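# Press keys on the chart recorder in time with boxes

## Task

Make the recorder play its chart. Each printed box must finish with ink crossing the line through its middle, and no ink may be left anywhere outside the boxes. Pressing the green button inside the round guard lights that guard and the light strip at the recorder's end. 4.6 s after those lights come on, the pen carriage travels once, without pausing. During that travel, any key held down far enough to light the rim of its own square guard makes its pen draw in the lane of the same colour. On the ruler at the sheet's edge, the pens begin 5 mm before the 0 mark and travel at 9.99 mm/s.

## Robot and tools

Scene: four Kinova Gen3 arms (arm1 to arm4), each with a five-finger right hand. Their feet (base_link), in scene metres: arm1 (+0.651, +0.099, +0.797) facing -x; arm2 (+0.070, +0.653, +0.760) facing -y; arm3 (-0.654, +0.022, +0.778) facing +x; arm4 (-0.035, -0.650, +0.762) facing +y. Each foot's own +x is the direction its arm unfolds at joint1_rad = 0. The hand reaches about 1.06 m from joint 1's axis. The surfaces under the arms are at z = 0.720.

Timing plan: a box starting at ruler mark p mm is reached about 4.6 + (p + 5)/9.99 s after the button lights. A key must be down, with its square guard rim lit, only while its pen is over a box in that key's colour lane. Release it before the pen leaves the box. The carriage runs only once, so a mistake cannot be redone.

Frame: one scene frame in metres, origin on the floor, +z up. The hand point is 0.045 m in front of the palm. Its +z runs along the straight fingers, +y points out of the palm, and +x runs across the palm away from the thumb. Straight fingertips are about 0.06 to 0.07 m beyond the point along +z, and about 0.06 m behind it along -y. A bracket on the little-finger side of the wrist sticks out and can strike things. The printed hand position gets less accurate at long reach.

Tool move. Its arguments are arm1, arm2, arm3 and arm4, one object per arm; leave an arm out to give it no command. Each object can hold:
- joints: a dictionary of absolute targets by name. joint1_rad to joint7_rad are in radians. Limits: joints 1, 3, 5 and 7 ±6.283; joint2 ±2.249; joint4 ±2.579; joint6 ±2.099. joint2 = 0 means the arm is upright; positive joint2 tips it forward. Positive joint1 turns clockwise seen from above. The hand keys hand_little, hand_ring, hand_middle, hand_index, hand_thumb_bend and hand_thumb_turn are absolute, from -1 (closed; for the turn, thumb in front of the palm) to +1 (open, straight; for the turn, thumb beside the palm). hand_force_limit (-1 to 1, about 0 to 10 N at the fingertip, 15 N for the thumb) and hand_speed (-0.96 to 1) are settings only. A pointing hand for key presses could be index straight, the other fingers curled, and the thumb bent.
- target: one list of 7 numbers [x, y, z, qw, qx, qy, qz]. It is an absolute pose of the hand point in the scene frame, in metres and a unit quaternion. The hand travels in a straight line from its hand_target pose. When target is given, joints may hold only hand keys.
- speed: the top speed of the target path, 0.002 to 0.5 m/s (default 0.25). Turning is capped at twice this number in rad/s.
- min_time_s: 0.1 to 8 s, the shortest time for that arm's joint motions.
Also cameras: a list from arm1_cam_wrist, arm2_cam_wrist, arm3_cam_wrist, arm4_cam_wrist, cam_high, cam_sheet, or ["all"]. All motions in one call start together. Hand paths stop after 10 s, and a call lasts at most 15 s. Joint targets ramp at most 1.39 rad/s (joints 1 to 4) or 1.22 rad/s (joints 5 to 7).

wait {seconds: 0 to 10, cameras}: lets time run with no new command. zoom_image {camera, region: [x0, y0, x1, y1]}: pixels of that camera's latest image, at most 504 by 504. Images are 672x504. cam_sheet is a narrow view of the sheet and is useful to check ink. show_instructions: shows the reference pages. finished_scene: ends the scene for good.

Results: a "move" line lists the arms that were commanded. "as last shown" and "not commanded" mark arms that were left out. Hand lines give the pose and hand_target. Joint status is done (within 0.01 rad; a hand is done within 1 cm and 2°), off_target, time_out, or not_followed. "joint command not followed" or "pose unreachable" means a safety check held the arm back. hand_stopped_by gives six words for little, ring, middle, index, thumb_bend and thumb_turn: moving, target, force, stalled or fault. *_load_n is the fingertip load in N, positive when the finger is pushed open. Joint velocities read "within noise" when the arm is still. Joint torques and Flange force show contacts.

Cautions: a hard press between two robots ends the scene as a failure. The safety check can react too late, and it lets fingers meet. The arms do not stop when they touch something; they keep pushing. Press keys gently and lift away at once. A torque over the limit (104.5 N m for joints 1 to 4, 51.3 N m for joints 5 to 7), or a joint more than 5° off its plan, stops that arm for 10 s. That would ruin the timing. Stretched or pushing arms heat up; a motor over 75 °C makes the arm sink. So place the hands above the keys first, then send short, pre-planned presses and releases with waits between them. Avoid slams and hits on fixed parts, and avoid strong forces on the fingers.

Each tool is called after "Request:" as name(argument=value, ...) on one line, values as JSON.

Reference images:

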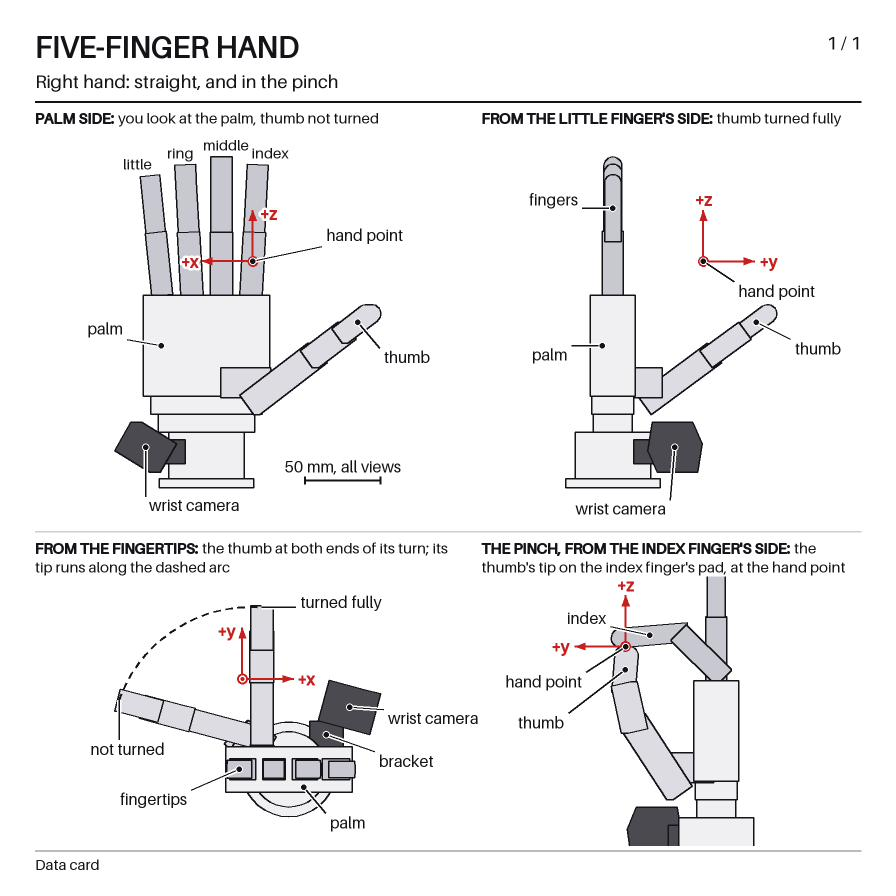

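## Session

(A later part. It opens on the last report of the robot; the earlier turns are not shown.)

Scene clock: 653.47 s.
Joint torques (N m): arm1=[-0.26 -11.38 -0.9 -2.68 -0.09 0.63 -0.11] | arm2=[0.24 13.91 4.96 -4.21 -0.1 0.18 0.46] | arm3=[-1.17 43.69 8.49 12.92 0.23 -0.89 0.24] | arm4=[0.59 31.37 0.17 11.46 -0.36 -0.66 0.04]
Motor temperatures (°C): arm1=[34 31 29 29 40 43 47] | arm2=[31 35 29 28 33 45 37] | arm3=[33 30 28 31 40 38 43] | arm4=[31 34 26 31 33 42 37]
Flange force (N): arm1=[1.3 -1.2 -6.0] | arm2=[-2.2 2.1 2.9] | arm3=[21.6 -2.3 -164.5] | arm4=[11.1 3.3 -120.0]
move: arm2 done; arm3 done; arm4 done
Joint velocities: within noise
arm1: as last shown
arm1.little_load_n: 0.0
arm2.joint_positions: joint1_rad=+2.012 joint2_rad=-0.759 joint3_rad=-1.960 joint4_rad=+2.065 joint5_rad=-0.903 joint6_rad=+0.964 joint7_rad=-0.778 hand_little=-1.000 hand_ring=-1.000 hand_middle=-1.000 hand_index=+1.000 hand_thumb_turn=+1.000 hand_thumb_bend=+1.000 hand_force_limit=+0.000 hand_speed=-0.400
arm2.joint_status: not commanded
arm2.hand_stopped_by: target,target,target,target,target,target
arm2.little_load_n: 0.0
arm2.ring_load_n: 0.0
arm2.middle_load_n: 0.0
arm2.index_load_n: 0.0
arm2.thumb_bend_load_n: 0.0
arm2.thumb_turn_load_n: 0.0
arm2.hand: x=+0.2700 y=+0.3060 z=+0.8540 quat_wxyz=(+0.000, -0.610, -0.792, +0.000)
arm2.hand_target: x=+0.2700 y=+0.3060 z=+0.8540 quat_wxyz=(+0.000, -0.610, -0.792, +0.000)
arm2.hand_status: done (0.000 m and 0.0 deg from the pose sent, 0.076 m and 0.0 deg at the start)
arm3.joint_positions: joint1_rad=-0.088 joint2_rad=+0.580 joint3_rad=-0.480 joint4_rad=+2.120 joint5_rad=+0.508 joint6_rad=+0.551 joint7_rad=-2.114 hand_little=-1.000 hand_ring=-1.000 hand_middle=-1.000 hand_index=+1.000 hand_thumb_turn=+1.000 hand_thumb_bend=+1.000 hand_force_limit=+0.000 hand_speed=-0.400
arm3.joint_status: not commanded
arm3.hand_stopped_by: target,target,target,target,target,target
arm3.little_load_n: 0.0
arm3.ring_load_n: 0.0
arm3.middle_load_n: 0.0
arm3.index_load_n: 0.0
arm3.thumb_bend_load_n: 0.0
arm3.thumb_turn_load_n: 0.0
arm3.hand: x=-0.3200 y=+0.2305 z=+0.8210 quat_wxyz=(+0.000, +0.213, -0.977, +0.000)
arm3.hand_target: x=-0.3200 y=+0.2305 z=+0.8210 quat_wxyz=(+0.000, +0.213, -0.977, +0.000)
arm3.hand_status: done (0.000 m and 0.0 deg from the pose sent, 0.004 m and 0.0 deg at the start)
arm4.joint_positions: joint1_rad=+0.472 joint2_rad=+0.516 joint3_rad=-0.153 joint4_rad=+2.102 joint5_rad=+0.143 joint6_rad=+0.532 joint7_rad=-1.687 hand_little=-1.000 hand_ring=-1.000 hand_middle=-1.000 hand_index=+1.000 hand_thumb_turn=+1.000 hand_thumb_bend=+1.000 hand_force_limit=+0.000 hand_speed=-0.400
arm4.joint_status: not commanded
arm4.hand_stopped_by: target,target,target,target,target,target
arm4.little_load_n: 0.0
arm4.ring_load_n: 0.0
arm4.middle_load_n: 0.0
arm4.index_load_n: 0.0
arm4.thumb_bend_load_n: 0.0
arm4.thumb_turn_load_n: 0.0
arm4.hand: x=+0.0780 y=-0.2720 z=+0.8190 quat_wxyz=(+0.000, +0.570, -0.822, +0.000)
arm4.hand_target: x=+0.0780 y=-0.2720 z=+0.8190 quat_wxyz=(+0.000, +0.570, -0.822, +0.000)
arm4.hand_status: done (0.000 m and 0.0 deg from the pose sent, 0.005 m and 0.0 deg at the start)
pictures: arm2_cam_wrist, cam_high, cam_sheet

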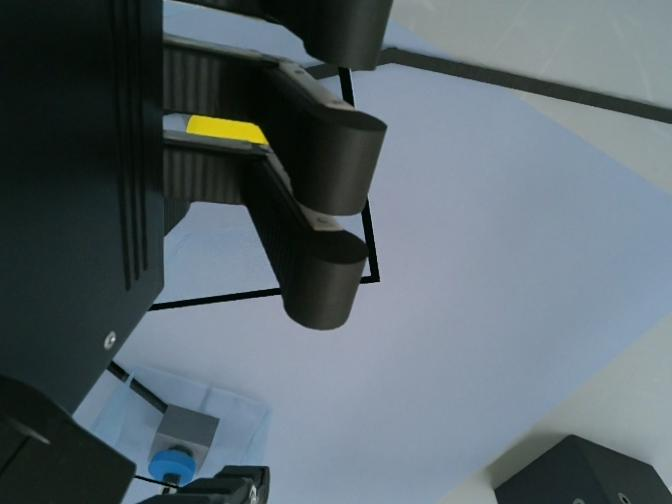

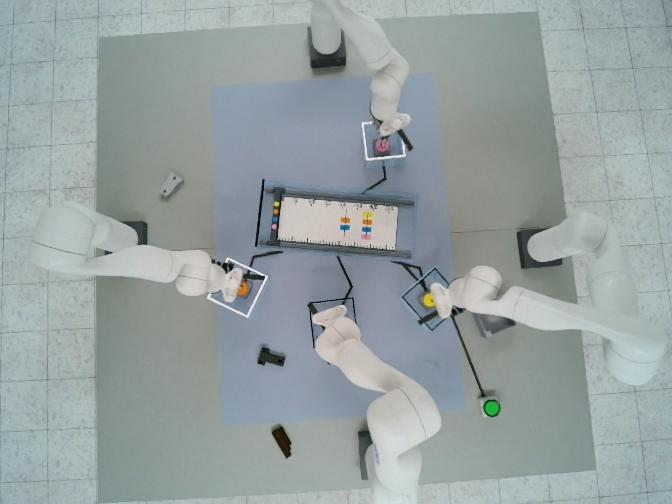

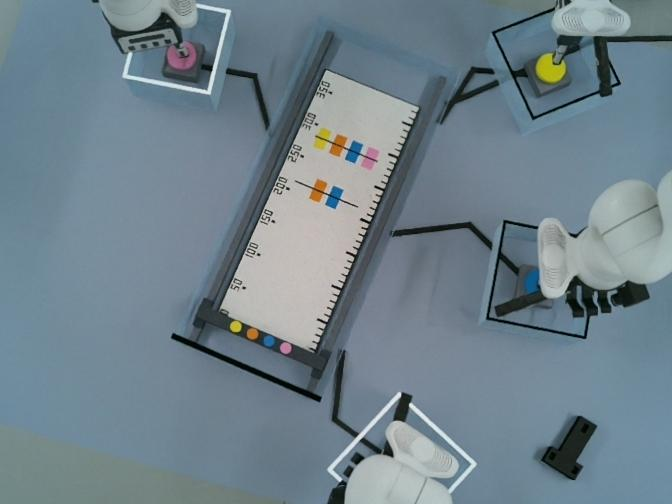

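Request:
move(arm3={"target": [-0.320, 0.2305, 0.8275, 0, -0.2130, 0.9770, 0], "speed": 0.05}, arm4={"target": [0.078, -0.272, 0.825, 0, -0.5700, 0.8216, 0], "speed": 0.05}, arm1={"target": [0.278, -0.068, 0.830, 0, 0.9905, 0.1374, 0], "speed": 0.05}, arm2={"target": [0.268, 0.300, 0.829, 0, 0.6101, 0.7923, 0], "speed": 0.1}, cameras=["cam_high", "cam_sheet"])

Request:
zoom_image(camera="cam_sheet", region=[480, 0, 640, 140])

Scene clock: 667.53 s.
Joint torques (N m): arm1=[-0.35 -9.83 -0.76 -2.72 -0.04 0.21 -0.11] | arm2=[0.26 14.28 4.86 -3.78 -0.18 0.05 0.44] | arm3=[-0.74 -10.14 -1.34 -3.94 0 0.6 0.24] | arm4=[1.67 -13.69 -0.77 -2.6 -0.3 0.48 0.03]
Motor temperatures (°C): arm1=[34 31 29 29 40 43 47] | arm2=[31 35 29 28 33 45 36] | arm3=[32 33 28 32 40 38 43] | arm4=[31 36 26 31 33 42 37]
Flange force (N): arm1=[2.7 -1.4 -11.3] | arm2=[-1.8 1.9 1.8] | arm3=[6.2 -1.1 -6.2] | arm4=[-5.2 4.3 2.8]
move: arm1 done; arm2 done; arm3 done; arm4 done
Joint velocities: within noise
arm1.joint_positions: joint1_rad=-0.091 joint2_rad=+0.599 joint3_rad=-0.340 joint4_rad=+2.087 joint5_rad=+0.386 joint6_rad=+0.511 joint7_rad=-2.008 hand_little=-1.000 hand_ring=-1.000 hand_middle=-1.000 hand_index=+1.000 hand_thumb_turn=+1.000 hand_thumb_bend=+1.000 hand_force_limit=+0.000 hand_speed=-0.400
arm1.joint_status: not commanded
arm1.hand_stopped_by: target,target,target,target,target,target
arm1.little_load_n: 0.0
arm1.ring_load_n: 0.0
arm1.middle_load_n: 0.0
arm1.index_load_n: 0.0
arm1.thumb_bend_load_n: 0.0
arm1.thumb_turn_load_n: 0.0
arm1.hand: x=+0.2780 y=-0.0680 z=+0.8300 quat_wxyz=(+0.000, +0.991, +0.137, +0.000)
arm1.hand_target: x=+0.2780 y=-0.0680 z=+0.8300 quat_wxyz=(+0.000, +0.991, +0.137, +0.000)
arm1.hand_status: done (0.000 m and 0.0 deg from the pose sent, 0.003 m and 0.0 deg at the start)
arm2.joint_positions: joint1_rad=+2.066 joint2_rad=-0.803 joint3_rad=-2.024 joint4_rad=+2.076 joint5_rad=-0.971 joint6_rad=+0.917 joint7_rad=-0.721 hand_little=-1.000 hand_ring=-1.000 hand_middle=-1.000 hand_index=+1.000 hand_thumb_turn=+1.000 hand_thumb_bend=+1.000 hand_force_limit=+0.000 hand_speed=-0.400
arm2.joint_status: not commanded
arm2.hand_stopped_by: target,target,target,target,target,target
arm2.little_load_n: 0.0
arm2.ring_load_n: 0.5
arm2.middle_load_n: 0.0
arm2.index_load_n: 0.0
arm2.thumb_bend_load_n: -0.5
arm2.thumb_turn_load_n: 0.0
arm2.hand: x=+0.2680 y=+0.3000 z=+0.8290 quat_wxyz=(+0.000, -0.610, -0.792, +0.000)
arm2.hand_target: x=+0.2680 y=+0.3000 z=+0.8290 quat_wxyz=(+0.000, -0.610, -0.792, +0.000)
arm2.hand_status: done (0.000 m and 0.0 deg from the pose sent, 0.026 m and 0.0 deg at the start)
arm3.joint_positions: joint1_rad=-0.077 joint2_rad=+0.566 joint3_rad=-0.493 joint4_rad=+2.115 joint5_rad=+0.493 joint6_rad=+0.571 joint7_rad=-2.101 hand_little=-1.000 hand_ring=-1.000 hand_middle=-1.000 hand_index=+1.000 hand_thumb_turn=+1.000 hand_thumb_bend=+1.000 hand_force_limit=+0.000 hand_speed=-0.400
arm3.joint_status: not commanded
arm3.hand_stopped_by: target,target,target,target,target,target
arm3.little_load_n: 0.0
arm3.ring_load_n: 0.0
arm3.middle_load_n: 0.0
arm3.index_load_n: 0.0
arm3.thumb_bend_load_n: 0.0
arm3.thumb_turn_load_n: 0.0
arm3.hand: x=-0.3200 y=+0.2305 z=+0.8275 quat_wxyz=(+0.000, +0.213, -0.977, +0.000)
arm3.hand_target: x=-0.3200 y=+0.2305 z=+0.8275 quat_wxyz=(+0.000, +0.213, -0.977, +0.000)
arm3.hand_status: done (0.000 m and 0.0 deg from the pose sent, 0.006 m and 0.0 deg at the start)
arm4.joint_positions: joint1_rad=+0.475 joint2_rad=+0.502 joint3_rad=-0.157 joint4_rad=+2.097 joint5_rad=+0.139 joint6_rad=+0.552 joint7_rad=-1.683 hand_little=-1.000 hand_ring=-1.000 hand_middle=-1.000 hand_index=+1.000 hand_thumb_turn=+1.000 hand_thumb_bend=+1.000 hand_force_limit=+0.000 hand_speed=-0.400
arm4.joint_status: not commanded
arm4.hand_stopped_by: target,target,target,target,target,target
arm4.little_load_n: 0.0
arm4.ring_load_n: 0.0
arm4.middle_load_n: 0.0
arm4.index_load_n: 0.0
arm4.thumb_bend_load_n: 0.0
arm4.thumb_turn_load_n: 0.0
arm4.hand: x=+0.0780 y=-0.2720 z=+0.8250 quat_wxyz=(+0.000, +0.570, -0.822, +0.000)
arm4.hand_target: x=+0.0780 y=-0.2720 z=+0.8250 quat_wxyz=(+0.000, +0.570, -0.822, +0.000)
arm4.hand_status: done (0.000 m and 0.0 deg from the pose sent, 0.006 m and 0.0 deg at the start)

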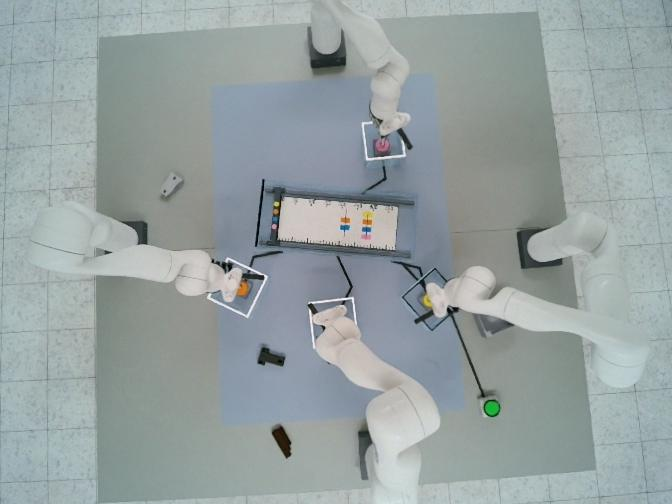

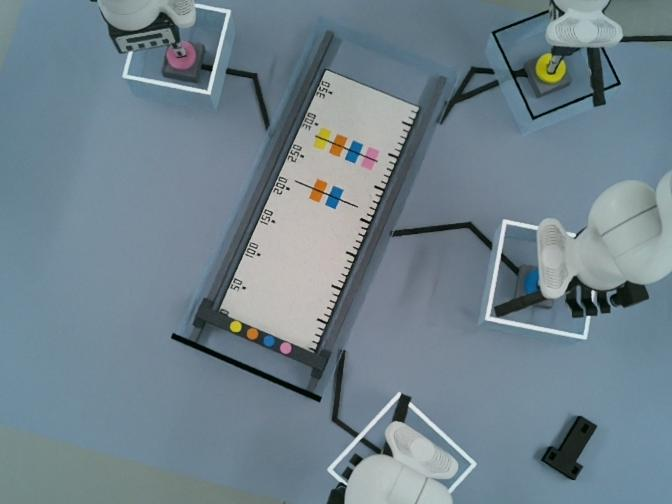

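Scaled by 3.150.

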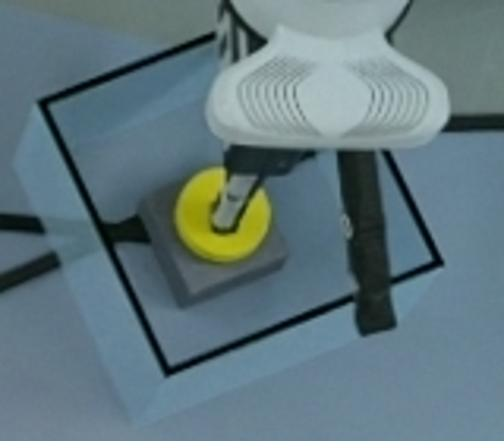

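Request:
move(arm1={"target": [0.278, -0.068, 0.841, 0, 0.9905, 0.1374, 0], "speed": 0.05}, arm3={"target": [-0.320, 0.2305, 0.838, 0, -0.2130, 0.9770, 0], "speed": 0.05}, arm4={"target": [0.078, -0.272, 0.836, 0, -0.5700, 0.8216, 0], "speed": 0.05}, arm2={"target": [0.268, 0.301, 0.8245, 0, 0.6101, 0.7923, 0], "speed": 0.05}, cameras=["cam_high"])

Request:
move(arm1={"target": [0.278, -0.068, 0.8292, 0, 0.9905, 0.1374, 0], "speed": 0.05}, arm3={"target": [-0.320, 0.2305, 0.8267, 0, -0.2130, 0.9770, 0], "speed": 0.05}, arm4={"target": [0.078, -0.272, 0.8243, 0, -0.5700, 0.8216, 0], "speed": 0.05}, cameras=["cam_high"])

Scene clock: 688.80 s.
Joint torques (N m): arm1=[-0.24 -12.58 -1.07 -3.87 0.02 0.2 -0.13] | arm2=[-0.24 11.88 2.56 -0.74 0.57 1.12 0.48] | arm3=[-0.7 -12.92 -1.97 -5.47 0.01 0.51 0.23] | arm4=[1.61 -16.76 -0.82 -3.87 -0.22 0.59 0.09]
Motor temperatures (°C): arm1=[34 31 29 29 40 43 47] | arm2=[31 34 29 28 33 45 36] | arm3=[32 33 28 31 40 38 43] | arm4=[31 36 26 31 33 42 37]
Flange force (N): arm1=[2.0 -1.2 -3.5] | arm2=[-5.6 1.2 -5.4] | arm3=[6.0 -1.1 2.4] | arm4=[-6.8 4.1 11.3]
move: arm1 done; arm2 done; arm3 done; arm4 done
Joint velocities: within noise
arm1.joint_positions: joint1_rad=-0.077 joint2_rad=+0.574 joint3_rad=-0.358 joint4_rad=+2.079 joint5_rad=+0.369 joint6_rad=+0.544 joint7_rad=-1.992 hand_little=-1.000 hand_ring=-1.000 hand_middle=-1.000 hand_index=+1.000 hand_thumb_turn=+1.000 hand_thumb_bend=+1.000 hand_force_limit=+0.000 hand_speed=-0.400
arm1.joint_status: not commanded
arm1.hand_stopped_by: target,target,target,target,target,target
arm1.little_load_n: 0.0
arm1.ring_load_n: 0.0
arm1.middle_load_n: 0.0
arm1.index_load_n: 0.0
arm1.thumb_bend_load_n: 0.0
arm1.thumb_turn_load_n: 0.0
arm1.hand: x=+0.2780 y=-0.0680 z=+0.8410 quat_wxyz=(+0.000, +0.991, +0.137, +0.000)
arm1.hand_target: x=+0.2780 y=-0.0680 z=+0.8410 quat_wxyz=(+0.000, +0.991, +0.137, +0.000)
arm1.hand_status: done (0.000 m and 0.0 deg from the pose sent, 0.011 m and 0.0 deg at the start)
arm2.joint_positions: joint1_rad=+2.071 joint2_rad=-0.809 joint3_rad=-2.035 joint4_rad=+2.084 joint5_rad=-0.984 joint6_rad=+0.906 joint7_rad=-0.711 hand_little=-1.000 hand_ring=-1.000 hand_middle=-1.000 hand_index=+1.000 hand_thumb_turn=+1.000 hand_thumb_bend=+1.000 hand_force_limit=+0.000 hand_speed=-0.400
arm2.joint_status: not commanded
arm2.hand_stopped_by: target,target,target,target,target,target
arm2.little_load_n: 0.0
arm2.ring_load_n: 0.0
arm2.middle_load_n: 0.0
arm2.index_load_n: 0.0
arm2.thumb_bend_load_n: 0.0
arm2.thumb_turn_load_n: 0.0
arm2.hand: x=+0.2680 y=+0.3010 z=+0.8245 quat_wxyz=(+0.000, -0.610, -0.792, +0.000)
arm2.hand_target: x=+0.2680 y=+0.3010 z=+0.8245 quat_wxyz=(+0.000, -0.610, -0.792, +0.000)
arm2.hand_status: done (0.000 m and 0.0 deg from the pose sent, 0.005 m and 0.0 deg at the start)
arm3.joint_positions: joint1_rad=-0.060 joint2_rad=+0.544 joint3_rad=-0.515 joint4_rad=+2.106 joint5_rad=+0.469 joint6_rad=+0.602 joint7_rad=-2.080 hand_little=-1.000 hand_ring=-1.000 hand_middle=-1.000 hand_index=+1.000 hand_thumb_turn=+1.000 hand_thumb_bend=+1.000 hand_force_limit=+0.000 hand_speed=-0.400
arm3.joint_status: not commanded
arm3.hand_stopped_by: target,target,target,target,target,target
arm3.little_load_n: 0.0
arm3.ring_load_n: 0.0
arm3.middle_load_n: 0.0
arm3.index_load_n: 0.0
arm3.thumb_bend_load_n: 0.0
arm3.thumb_turn_load_n: 0.0
arm3.hand: x=-0.3200 y=+0.2305 z=+0.8380 quat_wxyz=(+0.000, +0.213, -0.977, +0.000)
arm3.hand_target: x=-0.3200 y=+0.2305 z=+0.8380 quat_wxyz=(+0.000, +0.213, -0.977, +0.000)
arm3.hand_status: done (0.000 m and 0.0 deg from the pose sent, 0.011 m and 0.0 deg at the start)
arm4.joint_positions: joint1_rad=+0.481 joint2_rad=+0.477 joint3_rad=-0.164 joint4_rad=+2.086 joint5_rad=+0.130 joint6_rad=+0.587 joint7_rad=-1.676 hand_little=-1.000 hand_ring=-1.000 hand_middle=-1.000 hand_index=+1.000 hand_thumb_turn=+1.000 hand_thumb_bend=+1.000 hand_force_limit=+0.000 hand_speed=-0.400
arm4.joint_status: not commanded
arm4.hand_stopped_by: target,target,target,target,target,target
arm4.little_load_n: 0.0
arm4.ring_load_n: 0.5
arm4.middle_load_n: 0.0
arm4.index_load_n: 0.0
arm4.thumb_bend_load_n: 0.0
arm4.thumb_turn_load_n: 0.0
arm4.hand: x=+0.0780 y=-0.2720 z=+0.8360 quat_wxyz=(+0.000, +0.570, -0.822, +0.000)
arm4.hand_target: x=+0.0780 y=-0.2720 z=+0.8360 quat_wxyz=(+0.000, +0.570, -0.822, +0.000)
arm4.hand_status: done (0.000 m and 0.0 deg from the pose sent, 0.011 m and 0.0 deg at the start)

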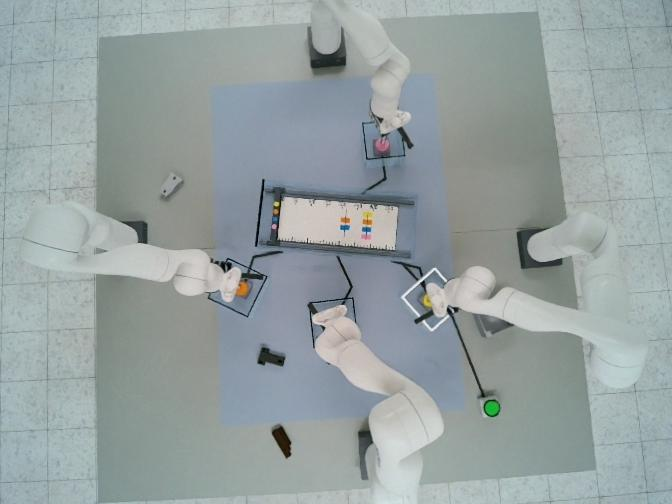

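Scene clock: 689.77 s.
Joint torques (N m): arm1=[-0.29 -10 -0.72 -3.35 0.07 -0.19 -0.12] | arm2=[-0.24 11.82 2.55 -0.7 0.52 1.12 0.46] | arm3=[-0.82 -7.65 -0.88 -4.41 0.25 -0.31 0.21] | arm4=[1.64 -13.84 -0.81 -3.11 -0.27 0.1 0.06]
Motor temperatures (°C): arm1=[34 31 29 29 40 43 47] | arm2=[31 34 29 28 33 45 36] | arm3=[32 33 28 31 40 38 43] | arm4=[31 36 26 31 33 42 37]
Flange force (N): arm1=[3.7 -1.3 -11.9] | arm2=[-5.7 1.1 -5.7] | arm3=[9.3 -1.4 -15.8] | arm4=[-4.4 4.4 2.5]
move: arm1 done; arm3 done; arm4 done
Joint velocities: within noise
arm1.joint_positions: joint1_rad=-0.092 joint2_rad=+0.601 joint3_rad=-0.339 joint4_rad=+2.087 joint5_rad=+0.388 joint6_rad=+0.509 joint7_rad=-2.009 hand_little=-1.000 hand_ring=-1.000 hand_middle=-1.000 hand_index=+1.000 hand_thumb_turn=+1.000 hand_thumb_bend=+1.000 hand_force_limit=+0.000 hand_speed=-0.400
arm1.joint_status: not commanded
arm1.hand_stopped_by: target,target,target,target,target,target
arm1.little_load_n: 0.0
arm1.ring_load_n: 0.0
arm1.middle_load_n: 0.0
arm1.index_load_n: 0.0
arm1.thumb_bend_load_n: -0.5
arm1.thumb_turn_load_n: 0.0
arm1.hand: x=+0.2780 y=-0.0680 z=+0.8292 quat_wxyz=(+0.000, +0.991, +0.137, +0.000)
arm1.hand_target: x=+0.2780 y=-0.0680 z=+0.8292 quat_wxyz=(+0.000, +0.991, +0.137, +0.000)
arm1.hand_status: done (0.000 m and 0.0 deg from the pose sent, 0.012 m and 0.0 deg at the start)
arm2: as last shown
arm3.joint_positions: joint1_rad=-0.078 joint2_rad=+0.568 joint3_rad=-0.492 joint4_rad=+2.116 joint5_rad=+0.495 joint6_rad=+0.568 joint7_rad=-2.103 hand_little=-1.000 hand_ring=-1.000 hand_middle=-1.000 hand_index=+1.000 hand_thumb_turn=+1.000 hand_thumb_bend=+1.000 hand_force_limit=+0.000 hand_speed=-0.400
arm3.joint_status: not commanded
arm3.hand_stopped_by: target,target,target,target,target,target
arm3.little_load_n: 0.0
arm3.ring_load_n: 0.5
arm3.middle_load_n: 0.5
arm3.index_load_n: 0.0
arm3.thumb_bend_load_n: 0.0
arm3.thumb_turn_load_n: 0.0
arm3.hand: x=-0.3200 y=+0.2305 z=+0.8267 quat_wxyz=(+0.000, +0.213, -0.977, +0.000)
arm3.hand_target: x=-0.3200 y=+0.2305 z=+0.8267 quat_wxyz=(+0.000, +0.213, -0.977, +0.000)
arm3.hand_status: done (0.000 m and 0.0 deg from the pose sent, 0.011 m and 0.0 deg at the start)
arm4.joint_positions: joint1_rad=+0.475 joint2_rad=+0.504 joint3_rad=-0.157 joint4_rad=+2.097 joint5_rad=+0.139 joint6_rad=+0.549 joint7_rad=-1.684 hand_little=-1.000 hand_ring=-1.000 hand_middle=-1.000 hand_index=+1.000 hand_thumb_turn=+1.000 hand_thumb_bend=+1.000 hand_force_limit=+0.000 hand_speed=-0.400
arm4.joint_status: not commanded
arm4.hand_stopped_by: target,target,target,target,target,target
arm4.little_load_n: 0.0
arm4.ring_load_n: 0.0
arm4.middle_load_n: 0.0
arm4.index_load_n: 0.0
arm4.thumb_bend_load_n: 0.0
arm4.thumb_turn_load_n: 0.0
arm4.hand: x=+0.0780 y=-0.2720 z=+0.8243 quat_wxyz=(+0.000, +0.570, -0.822, +0.000)
arm4.hand_target: x=+0.0780 y=-0.2720 z=+0.8243 quat_wxyz=(+0.000, +0.570, -0.822, +0.000)
arm4.hand_status: done (0.000 m and 0.0 deg from the pose sent, 0.012 m and 0.0 deg at the start)

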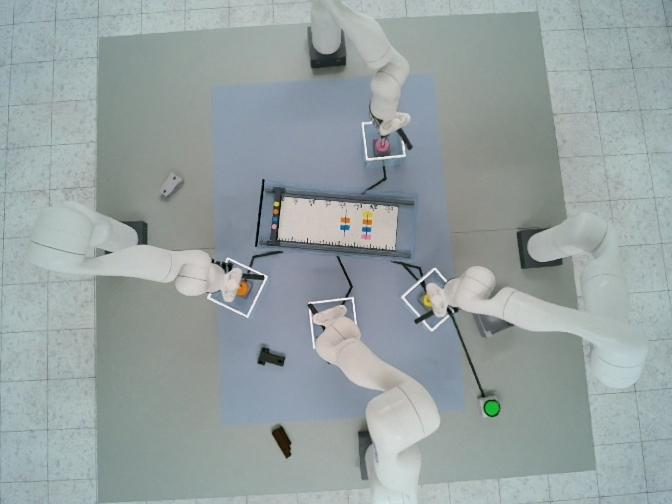

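Request:
move(arm1={"target": [0.278, -0.068, 0.841, 0, 0.9905, 0.1374, 0], "speed": 0.05}, arm3={"target": [-0.320, 0.2305, 0.838, 0, -0.2130, 0.9770, 0], "speed": 0.05}, arm4={"target": [0.078, -0.272, 0.836, 0, -0.5700, 0.8216, 0], "speed": 0.05}, arm2={"target": [0.268, 0.301, 0.8365, 0, 0.6101, 0.7923, 0], "speed": 0.05})

Request:
move(arm2={"target": [0.268, 0.301, 0.90, 0, 0.6101, 0.7923, 0], "speed": 0.15})

Request:
move(arm2={"target": [0.568, 0.503, 0.90, 0, 0.1968, 0.9804, 0], "speed": 0.25})

Request:
move(arm2={"target": [0.568, 0.503, 0.848, 0, 0.1968, 0.9804, 0], "speed": 0.15}, cameras=["cam_high", "arm2_cam_wrist"])

Request:
zoom_image(camera="cam_high", region=[460, 370, 540, 450])

Scene clock: 746.33 s.
Joint torques (N m): arm1=[-0.28 -12.59 -1.03 -3.89 0 0.19 -0.11] | arm2=[0.28 14.24 4.92 -3.76 -0.06 0.15 0.42] | arm3=[-0.69 -12.93 -1.94 -5.44 0.02 0.48 0.25] | arm4=[1.72 -16.63 -0.79 -3.88 -0.28 0.57 0.01]
Motor temperatures (°C): arm1=[34 31 29 29 40 43 47] | arm2=[31 33 29 28 33 45 36] | arm3=[32 32 28 31 39 38 43] | arm4=[31 35 26 31 33 42 37]
Flange force (N): arm1=[2.0 -1.3 -3.6] | arm2=[-2.3 2.0 2.5] | arm3=[5.8 -1.0 2.3] | arm4=[-6.6 4.2 10.9]
move: arm1 done; arm2 done; arm3 done; arm4 done
Joint velocities: within noise
arm1.joint_positions: joint1_rad=-0.077 joint2_rad=+0.574 joint3_rad=-0.358 joint4_rad=+2.079 joint5_rad=+0.369 joint6_rad=+0.544 joint7_rad=-1.992 hand_little=-1.000 hand_ring=-1.000 hand_middle=-1.000 hand_index=+1.000 hand_thumb_turn=+1.000 hand_thumb_bend=+1.000 hand_force_limit=+0.000 hand_speed=-0.400
arm1.joint_status: not commanded
arm1.hand_stopped_by: target,target,target,target,target,target
arm1.little_load_n: 0.0
arm1.ring_load_n: 0.5
arm1.middle_load_n: 0.0
arm1.index_load_n: 0.0
arm1.thumb_bend_load_n: 0.0
arm1.thumb_turn_load_n: 0.0
arm1.hand: x=+0.2780 y=-0.0680 z=+0.8410 quat_wxyz=(+0.000, +0.991, +0.137, +0.000)
arm1.hand_target: x=+0.2780 y=-0.0680 z=+0.8410 quat_wxyz=(+0.000, +0.991, +0.137, +0.000)
arm1.hand_status: done (0.000 m and 0.0 deg from the pose sent, 0.012 m and 0.0 deg at the start)
arm2.joint_positions: joint1_rad=+2.053 joint2_rad=-0.790 joint3_rad=-2.006 joint4_rad=+2.072 joint5_rad=-0.950 joint6_rad=+0.932 joint7_rad=-0.737 hand_little=-1.000 hand_ring=-1.000 hand_middle=-1.000 hand_index=+1.000 hand_thumb_turn=+1.000 hand_thumb_bend=+1.000 hand_force_limit=+0.000 hand_speed=-0.400
arm2.joint_status: not commanded
arm2.hand_stopped_by: target,target,target,target,target,target
arm2.little_load_n: 0.0
arm2.ring_load_n: 0.0
arm2.middle_load_n: 0.0
arm2.index_load_n: 0.0
arm2.thumb_bend_load_n: 0.0
arm2.thumb_turn_load_n: 0.0
arm2.hand: x=+0.2680 y=+0.3010 z=+0.8365 quat_wxyz=(+0.000, -0.610, -0.792, +0.000)
arm2.hand_target: x=+0.2680 y=+0.3010 z=+0.8365 quat_wxyz=(+0.000, -0.610, -0.792, +0.000)
arm2.hand_status: done (0.000 m and 0.0 deg from the pose sent, 0.012 m and 0.0 deg at the start)
arm3.joint_positions: joint1_rad=-0.060 joint2_rad=+0.544 joint3_rad=-0.515 joint4_rad=+2.106 joint5_rad=+0.469 joint6_rad=+0.602 joint7_rad=-2.080 hand_little=-1.000 hand_ring=-1.000 hand_middle=-1.000 hand_index=+1.000 hand_thumb_turn=+1.000 hand_thumb_bend=+1.000 hand_force_limit=+0.000 hand_speed=-0.400
arm3.joint_status: not commanded
arm3.hand_stopped_by: target,target,target,target,target,target
arm3.little_load_n: 0.0
arm3.ring_load_n: 0.0
arm3.middle_load_n: 0.0
arm3.index_load_n: 0.0
arm3.thumb_bend_load_n: 0.0
arm3.thumb_turn_load_n: 0.0
arm3.hand: x=-0.3200 y=+0.2305 z=+0.8380 quat_wxyz=(+0.000, +0.213, -0.977, +0.000)
arm3.hand_target: x=-0.3200 y=+0.2305 z=+0.8380 quat_wxyz=(+0.000, +0.213, -0.977, +0.000)
arm3.hand_status: done (0.000 m and 0.0 deg from the pose sent, 0.011 m and 0.0 deg at the start)
arm4.joint_positions: joint1_rad=+0.481 joint2_rad=+0.477 joint3_rad=-0.164 joint4_rad=+2.086 joint5_rad=+0.131 joint6_rad=+0.587 joint7_rad=-1.676 hand_little=-1.000 hand_ring=-1.000 hand_middle=-1.000 hand_index=+1.000 hand_thumb_turn=+1.000 hand_thumb_bend=+1.000 hand_force_limit=+0.000 hand_speed=-0.400
arm4.joint_status: not commanded
arm4.hand_stopped_by: target,target,target,target,target,target
arm4.little_load_n: 0.0
arm4.ring_load_n: 0.0
arm4.middle_load_n: 0.0
arm4.index_load_n: 0.0
arm4.thumb_bend_load_n: 0.0
arm4.thumb_turn_load_n: 0.0
arm4.hand: x=+0.0780 y=-0.2720 z=+0.8360 quat_wxyz=(+0.000, +0.570, -0.822, +0.000)
arm4.hand_target: x=+0.0780 y=-0.2720 z=+0.8360 quat_wxyz=(+0.000, +0.570, -0.822, +0.000)
arm4.hand_status: done (0.000 m and 0.0 deg from the pose sent, 0.012 m and 0.0 deg at the start)
pictures: none

Scene clock: 747.30 s.
Joint torques (N m): arm1=[-0.22 -12.59 -1.04 -3.88 -0.01 0.19 -0.14] | arm2=[0.19 13.21 4.93 -5.09 -0.04 0.14 0.45] | arm3=[-0.73 -12.89 -1.93 -5.45 0.02 0.5 0.22] | arm4=[1.72 -16.68 -0.91 -3.81 -0.24 0.59 0]
Motor temperatures (°C): arm1=[34 31 29 29 40 43 47] | arm2=[31 33 29 28 33 45 36] | arm3=[32 32 28 31 39 38 43] | arm4=[31 35 26 31 33 42 37]
Flange force (N): arm1=[2.0 -1.2 -3.5] | arm2=[-2.3 2.0 2.9] | arm3=[5.9 -1.2 2.2] | arm4=[-6.9 4.1 11.1]
move: arm2 done
Joint velocities: within noise
arm1, arm3, arm4: as last shown
arm1.ring_load_n: 0.0
arm1.middle_load_n: 0.5
arm2.joint_positions: joint1_rad=+1.964 joint2_rad=-0.695 joint3_rad=-1.865 joint4_rad=+1.992 joint5_rad=-0.788 joint6_rad=+1.070 joint7_rad=-0.863 hand_little=-1.000 hand_ring=-1.000 hand_middle=-1.000 hand_index=+1.000 hand_thumb_turn=+1.000 hand_thumb_bend=+1.000 hand_force_limit=+0.000 hand_speed=-0.400
arm2.joint_status: not commanded
arm2.hand_stopped_by: target,target,target,target,target,target
arm2.little_load_n: 0.0
arm2.ring_load_n: 0.0
arm2.middle_load_n: 0.0
arm2.index_load_n: 0.0
arm2.thumb_bend_load_n: 0.0
arm2.thumb_turn_load_n: 0.0
arm2.hand: x=+0.2680 y=+0.3010 z=+0.9000 quat_wxyz=(+0.000, -0.610, -0.792, +0.000)
arm2.hand_target: x=+0.2680 y=+0.3010 z=+0.9000 quat_wxyz=(+0.000, -0.610, -0.792, +0.000)
arm2.hand_status: done (0.000 m and 0.0 deg from the pose sent, 0.064 m and 0.0 deg at the start)
pictures: none

Scene clock: 749.70 s.
Joint torques (N m): arm1=[-0.2 -12.6 -1.07 -3.85 0.01 0.19 -0.13] | arm2=[0.15 17.66 5.47 -5.57 -0.1 0.14 0.42] | arm3=[-0.72 -12.94 -1.91 -5.47 0.03 0.51 0.22] | arm4=[1.72 -16.71 -0.81 -3.84 -0.29 0.61 0.02]
Motor temperatures (°C): arm1=[34 31 29 29 40 43 47] | arm2=[31 33 29 28 33 45 36] | arm3=[32 32 28 31 39 38 43] | arm4=[31 35 26 31 33 42 37]
Flange force (N): arm1=[1.9 -1.1 -3.5] | arm2=[-2.2 1.2 2.4] | arm3=[5.9 -1.1 2.3] | arm4=[-6.8 4.2 11.3]
move: arm2 done
Joint velocities: within noise
arm1, arm3, arm4: as last shown
arm1.middle_load_n: 0.0
arm2.joint_positions: joint1_rad=+1.411 joint2_rad=-0.805 joint3_rad=-2.095 joint4_rad=+1.589 joint5_rad=-0.747 joint6_rad=+1.181 joint7_rad=-0.937 hand_little=-1.000 hand_ring=-1.000 hand_middle=-1.000 hand_index=+1.000 hand_thumb_turn=+1.000 hand_thumb_bend=+1.000 hand_force_limit=+0.000 hand_speed=-0.400
arm2.joint_status: not commanded
arm2.hand_stopped_by: target,target,target,target,target,target
arm2.little_load_n: 0.0
arm2.ring_load_n: 0.0
arm2.middle_load_n: 0.0
arm2.index_load_n: 0.0
arm2.thumb_bend_load_n: 0.0
arm2.thumb_turn_load_n: 0.0
arm2.hand: x=+0.5680 y=+0.5030 z=+0.9000 quat_wxyz=(+0.000, -0.197, -0.980, +0.000)
arm2.hand_target: x=+0.5680 y=+0.5030 z=+0.9000 quat_wxyz=(+0.000, -0.197, -0.980, +0.000)
arm2.hand_status: done (0.000 m and 0.0 deg from the pose sent, 0.362 m and 52.5 deg at the start)
arm3.middle_load_n: 0.5
arm4.ring_load_n: 0.5
pictures: none

Scene clock: 750.67 s.
Joint torques (N m): arm1=[-0.22 -12.57 -1.05 -3.86 -0.01 0.19 -0.12] | arm2=[0.05 18.25 5.59 -4.95 -0.01 0.12 0.44] | arm3=[-0.7 -12.92 -1.93 -5.48 0.03 0.51 0.24] | arm4=[1.71 -16.67 -0.77 -3.85 -0.33 0.55 0.04]
Motor temperatures (°C): arm1=[34 31 29 29 40 43 47] | arm2=[31 33 29 28 33 45 36] | arm3=[32 32 28 31 39 38 43] | arm4=[31 35 26 31 33 42 37]
Flange force (N): arm1=[2.0 -1.1 -3.5] | arm2=[-2.3 1.0 2.8] | arm3=[6.0 -1.0 2.4] | arm4=[-6.8 4.2 11.0]
move: arm2 done
Joint velocities: within noise
arm1, arm3, arm4: as last shown
arm1.thumb_bend_load_n: -0.5
arm2.joint_positions: joint1_rad=+1.436 joint2_rad=-0.873 joint3_rad=-2.154 joint4_rad=+1.649 joint5_rad=-0.822 joint6_rad=+1.074 joint7_rad=-0.881 hand_little=-1.000 hand_ring=-1.000 hand_middle=-1.000 hand_index=+1.000 hand_thumb_turn=+1.000 hand_thumb_bend=+1.000 hand_force_limit=+0.000 hand_speed=-0.400
arm2.joint_status: not commanded
arm2.hand_stopped_by: target,target,target,target,target,target
arm2.little_load_n: 0.0
arm2.ring_load_n: 0.0
arm2.middle_load_n: 0.0
arm2.index_load_n: -0.5
arm2.thumb_bend_load_n: 0.0
arm2.thumb_turn_load_n: 0.0
arm2.hand: x=+0.5680 y=+0.5030 z=+0.8480 quat_wxyz=(+0.000, -0.197, -0.980, +0.000)
arm2.hand_target: x=+0.5680 y=+0.5030 z=+0.8480 quat_wxyz=(+0.000, -0.197, -0.980, +0.000)
arm2.hand_status: done (0.000 m and 0.0 deg from the pose sent, 0.052 m and 0.0 deg at the start)
arm3.ring_load_n: 0.5
arm3.middle_load_n: 0.0
arm4.ring_load_n: 0.0
arm4.middle_load_n: 0.5
pictures: arm2_cam_wrist, cam_high

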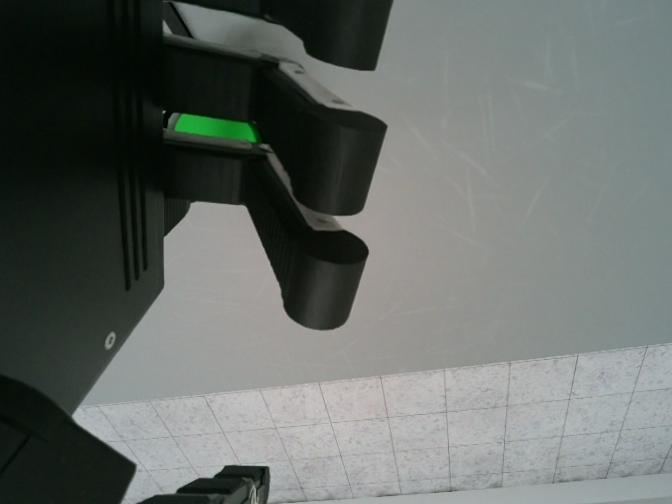

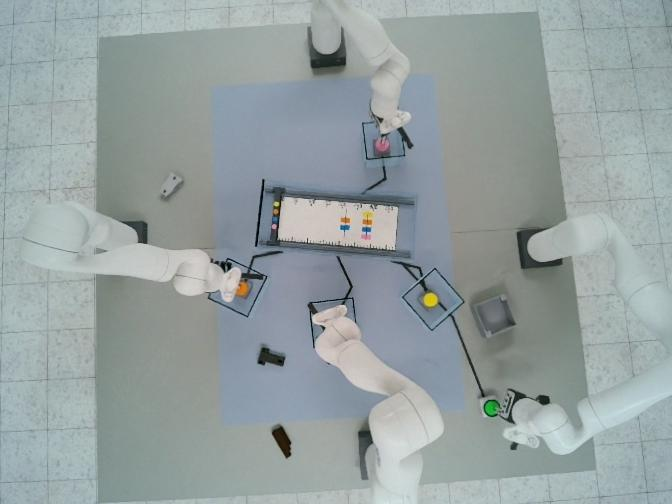

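Scaled by 6.300.

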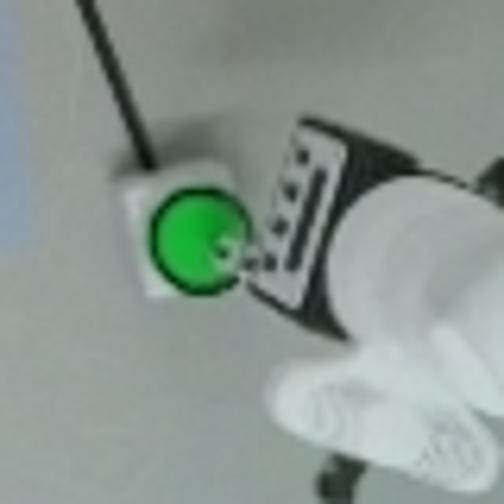

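Request:
move(arm2={"target": [0.566, 0.496, 0.841, 0, 0.1968, 0.9804, 0], "speed": 0.05})

Request:
move(arm2={"target": [0.566, 0.496, 0.837, 0, 0.1968, 0.9804, 0], "speed": 0.05}, cameras=["cam_high"])

Request:
zoom_image(camera="cam_high", region=[460, 370, 540, 450])

Scene clock: 763.23 s.
Joint torques (N m): arm1=[-0.23 -12.59 -1.08 -3.88 0.02 0.18 -0.13] | arm2=[-0.01 18.3 5.62 -4.85 -0.06 0.14 0.43] | arm3=[-0.7 -12.93 -1.93 -5.44 0.03 0.52 0.22] | arm4=[1.66 -16.63 -0.77 -3.82 -0.24 0.58 0.04]
Motor temperatures (°C): arm1=[34 31 29 29 40 43 47] | arm2=[31 34 29 28 33 45 36] | arm3=[32 32 28 31 39 38 43] | arm4=[31 35 26 31 33 42 37]
Flange force (N): arm1=[2.0 -1.2 -3.5] | arm2=[-2.3 0.8 2.7] | arm3=[5.8 -1.1 2.3] | arm4=[-6.8 4.1 10.9]
move: arm2 done
Joint velocities: within noise
arm1, arm3, arm4: as last shown
arm1.thumb_bend_load_n: 0.0
arm2.joint_positions: joint1_rad=+1.457 joint2_rad=-0.884 joint3_rad=-2.165 joint4_rad=+1.652 joint5_rad=-0.831 joint6_rad=+1.061 joint7_rad=-0.860 hand_little=-1.000 hand_ring=-1.000 hand_middle=-1.000 hand_index=+1.000 hand_thumb_turn=+1.000 hand_thumb_bend=+1.000 hand_force_limit=+0.000 hand_speed=-0.400
arm2.joint_status: not commanded
arm2.hand_stopped_by: target,target,target,target,target,target
arm2.little_load_n: 0.0
arm2.ring_load_n: 0.0
arm2.middle_load_n: 0.0
arm2.index_load_n: 0.0
arm2.thumb_bend_load_n: 0.0
arm2.thumb_turn_load_n: 0.0
arm2.hand: x=+0.5660 y=+0.4960 z=+0.8410 quat_wxyz=(+0.000, -0.197, -0.980, +0.000)
arm2.hand_target: x=+0.5660 y=+0.4960 z=+0.8410 quat_wxyz=(+0.000, -0.197, -0.980, +0.000)
arm2.hand_status: done (0.000 m and 0.0 deg from the pose sent, 0.010 m and 0.0 deg at the start)
arm3.ring_load_n: 0.0
arm4.middle_load_n: 0.0
pictures: none

Scene clock: 764.20 s.
Joint torques (N m): arm1=[-0.25 -12.58 -1.06 -3.9 0.01 0.19 -0.12] | arm2=[0.16 18.43 5.6 -4.74 -0.02 0.11 0.43] | arm3=[-0.71 -12.96 -1.89 -5.49 0.04 0.52 0.22] | arm4=[1.68 -16.67 -0.85 -3.84 -0.28 0.59 0.05]
Motor temperatures (°C): arm1=[34 31 29 29 40 43 47] | arm2=[31 34 29 28 33 45 36] | arm3=[32 32 28 31 39 38 43] | arm4=[31 35 26 31 33 42 37]
Flange force (N): arm1=[2.1 -1.2 -3.5] | arm2=[-2.5 1.2 2.7] | arm3=[6.0 -1.1 2.3] | arm4=[-6.8 4.1 11.1]
move: arm2 done
Joint velocities: within noise
arm1, arm3, arm4: as last shown
arm1.ring_load_n: 0.5
arm1.middle_load_n: 0.5
arm1.index_load_n: -0.5
arm2.joint_positions: joint1_rad=+1.459 joint2_rad=-0.889 joint3_rad=-2.170 joint4_rad=+1.656 joint5_rad=-0.837 joint6_rad=+1.053 joint7_rad=-0.856 hand_little=-1.000 hand_ring=-1.000 hand_middle=-1.000 hand_index=+1.000 hand_thumb_turn=+1.000 hand_thumb_bend=+1.000 hand_force_limit=+0.000 hand_speed=-0.400
arm2.joint_status: not commanded
arm2.hand_stopped_by: target,target,target,target,target,target
arm2.little_load_n: 0.0
arm2.ring_load_n: 0.0
arm2.middle_load_n: 0.0
arm2.index_load_n: 0.0
arm2.thumb_bend_load_n: 0.0
arm2.thumb_turn_load_n: 0.0
arm2.hand: x=+0.5660 y=+0.4960 z=+0.8370 quat_wxyz=(+0.000, -0.197, -0.980, +0.000)
arm2.hand_target: x=+0.5660 y=+0.4960 z=+0.8370 quat_wxyz=(+0.000, -0.197, -0.980, +0.000)
arm2.hand_status: done (0.000 m and 0.0 deg from the pose sent, 0.004 m and 0.0 deg at the start)
arm4.little_load_n: 0.5

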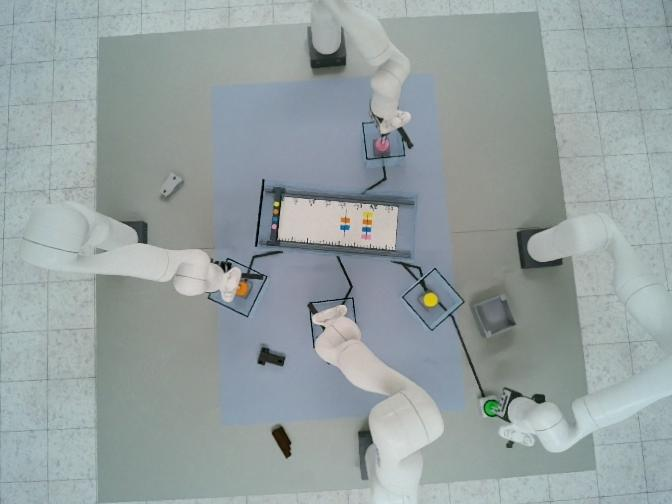

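Scaled by 6.300.

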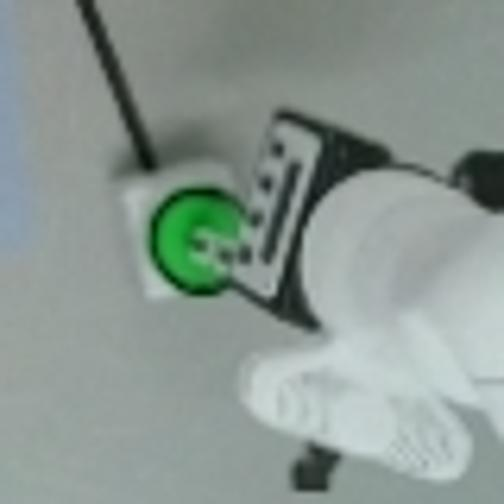

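Request:
move(arm2={"target": [0.566, 0.496, 0.833, 0, 0.1968, 0.9804, 0], "speed": 0.05})

Scene clock: 769.63 s.
Joint torques (N m): arm1=[-0.24 -12.57 -1.05 -3.89 0.01 0.2 -0.1] | arm2=[0.08 16.35 4.51 -4.2 -0.25 -0.04 0.36] | arm3=[-0.75 -12.95 -1.96 -5.49 0.03 0.52 0.23] | arm4=[1.74 -16.64 -0.86 -3.86 -0.27 0.59 0.01]
Motor temperatures (°C): arm1=[34 31 29 29 40 43 47] | arm2=[31 34 29 28 33 45 36] | arm3=[32 32 28 31 39 38 43] | arm4=[31 35 26 31 33 42 37]
Flange force (N): arm1=[2.1 -1.1 -3.5] | arm2=[-1.1 0.9 -2.7] | arm3=[6.0 -1.2 2.4] | arm4=[-6.7 4.2 11.1]
move: arm2 done
Joint velocities: within noise
arm1, arm3, arm4: as last shown
arm1.little_load_n: 0.5
arm1.ring_load_n: 0.0
arm1.middle_load_n: 0.0
arm1.index_load_n: 0.0
arm2.joint_positions: joint1_rad=+1.461 joint2_rad=-0.895 joint3_rad=-2.175 joint4_rad=+1.659 joint5_rad=-0.844 joint6_rad=+1.045 joint7_rad=-0.851 hand_little=-1.000 hand_ring=-1.000 hand_middle=-1.000 hand_index=+1.000 hand_thumb_turn=+1.000 hand_thumb_bend=+1.000 hand_force_limit=+0.000 hand_speed=-0.400
arm2.joint_status: not commanded
arm2.hand_stopped_by: target,target,target,target,target,target
arm2.little_load_n: 0.0
arm2.ring_load_n: 0.0
arm2.middle_load_n: 0.0
arm2.index_load_n: 0.0
arm2.thumb_bend_load_n: -0.5
arm2.thumb_turn_load_n: 0.0
arm2.hand: x=+0.5660 y=+0.4960 z=+0.8330 quat_wxyz=(+0.000, -0.197, -0.980, +0.000)
arm2.hand_target: x=+0.5660 y=+0.4960 z=+0.8330 quat_wxyz=(+0.000, -0.197, -0.980, +0.000)
arm2.hand_status: done (0.000 m and 0.0 deg from the pose sent, 0.004 m and 0.0 deg at the start)
arm4.little_load_n: 0.0
arm4.thumb_turn_load_n: -0.5
pictures: none

Request:
wait(seconds=0.1, cameras=["cam_high"])

Scene clock: 780.13 s.
Joint torques (N m): arm1=[-0.24 -12.56 -1.03 -3.84 0 0.19 -0.13] | arm2=[0.01 16.37 4.55 -4.16 -0.29 -0.12 0.42] | arm3=[-0.73 -12.89 -1.94 -5.49 0.04 0.53 0.25] | arm4=[1.68 -16.72 -0.81 -3.85 -0.27 0.61 0.01]
Motor temperatures (°C): arm1=[34 31 29 29 40 43 47] | arm2=[31 33 29 28 33 45 36] | arm3=[32 32 28 31 39 38 43] | arm4=[31 36 26 31 33 42 37]
Flange force (N): arm1=[1.9 -1.2 -3.6] | arm2=[-1.6 0.9 -2.9] | arm3=[6.1 -1.1 2.3] | arm4=[-6.8 4.0 11.2]
Joint velocities: within noise
arm1.joint_positions: joint1_rad=-0.077 joint2_rad=+0.574 joint3_rad=-0.358 joint4_rad=+2.079 joint5_rad=+0.369 joint6_rad=+0.544 joint7_rad=-1.992 hand_little=-1.000 hand_ring=-1.000 hand_middle=-1.000 hand_index=+1.000 hand_thumb_turn=+1.000 hand_thumb_bend=+1.000 hand_force_limit=+0.000 hand_speed=-0.400
arm1.joint_status: not commanded
arm1.hand_stopped_by: target,target,target,target,target,target
arm1.little_load_n: 0.0
arm1.ring_load_n: 0.0
arm1.middle_load_n: 0.5
arm1.index_load_n: 0.0
arm1.thumb_bend_load_n: 0.0
arm1.thumb_turn_load_n: 0.0
arm1.hand: x=+0.2780 y=-0.0680 z=+0.8410 quat_wxyz=(+0.000, +0.991, +0.137, +0.000)
arm1.hand_target: x=+0.2780 y=-0.0680 z=+0.8410 quat_wxyz=(+0.000, +0.991, +0.137, +0.000)
arm1.hand_status: not commanded
arm2.joint_positions: joint1_rad=+1.461 joint2_rad=-0.895 joint3_rad=-2.175 joint4_rad=+1.659 joint5_rad=-0.844 joint6_rad=+1.045 joint7_rad=-0.851 hand_little=-1.000 hand_ring=-1.000 hand_middle=-1.000 hand_index=+1.000 hand_thumb_turn=+1.000 hand_thumb_bend=+1.000 hand_force_limit=+0.000 hand_speed=-0.400
arm2.joint_status: not commanded
arm2.hand_stopped_by: target,target,target,target,target,target
arm2.little_load_n: 0.0
arm2.ring_load_n: 0.5
arm2.middle_load_n: 0.0
arm2.index_load_n: 0.0
arm2.thumb_bend_load_n: 0.0
arm2.thumb_turn_load_n: 0.0
arm2.hand: x=+0.5660 y=+0.4960 z=+0.8330 quat_wxyz=(+0.000, -0.197, -0.980, +0.000)
arm2.hand_target: x=+0.5660 y=+0.4960 z=+0.8330 quat_wxyz=(+0.000, -0.197, -0.980, +0.000)
arm2.hand_status: done (0.000 m and 0.0 deg from the pose sent, 0.004 m and 0.0 deg at the start)
arm3.joint_positions: joint1_rad=-0.060 joint2_rad=+0.544 joint3_rad=-0.515 joint4_rad=+2.106 joint5_rad=+0.469 joint6_rad=+0.602 joint7_rad=-2.080 hand_little=-1.000 hand_ring=-1.000 hand_middle=-1.000 hand_index=+1.000 hand_thumb_turn=+1.000 hand_thumb_bend=+1.000 hand_force_limit=+0.000 hand_speed=-0.400
arm3.joint_status: not commanded
arm3.hand_stopped_by: target,target,target,target,target,target
arm3.little_load_n: 0.5
arm3.ring_load_n: -0.5
arm3.middle_load_n: 0.0
arm3.index_load_n: 0.0
arm3.thumb_bend_load_n: 0.0
arm3.thumb_turn_load_n: 0.0
arm3.hand: x=-0.3200 y=+0.2305 z=+0.8380 quat_wxyz=(+0.000, +0.213, -0.977, +0.000)
arm3.hand_target: x=-0.3200 y=+0.2305 z=+0.8380 quat_wxyz=(+0.000, +0.213, -0.977, +0.000)
arm3.hand_status: not commanded
arm4.joint_positions: joint1_rad=+0.481 joint2_rad=+0.477 joint3_rad=-0.164 joint4_rad=+2.086 joint5_rad=+0.131 joint6_rad=+0.587 joint7_rad=-1.676 hand_little=-1.000 hand_ring=-1.000 hand_middle=-1.000 hand_index=+1.000 hand_thumb_turn=+1.000 hand_thumb_bend=+1.000 hand_force_limit=+0.000 hand_speed=-0.400
arm4.joint_status: not commanded
arm4.hand_stopped_by: target,target,target,target,target,target
arm4.little_load_n: 0.0
arm4.ring_load_n: 0.0
arm4.middle_load_n: 0.0
arm4.index_load_n: 0.0
arm4.thumb_bend_load_n: 0.0
arm4.thumb_turn_load_n: 0.0
arm4.hand: x=+0.0780 y=-0.2720 z=+0.8360 quat_wxyz=(+0.000, +0.570, -0.822, +0.000)
arm4.hand_target: x=+0.0780 y=-0.2720 z=+0.8360 quat_wxyz=(+0.000, +0.570, -0.822, +0.000)
arm4.hand_status: not commanded
wait: 0.10 s; at rest from the start

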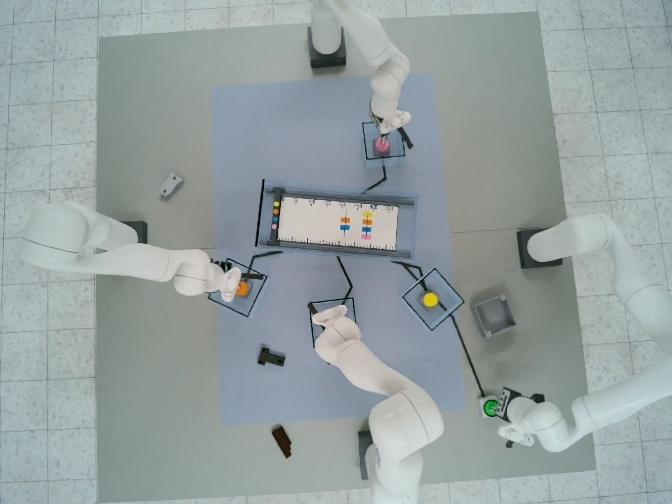

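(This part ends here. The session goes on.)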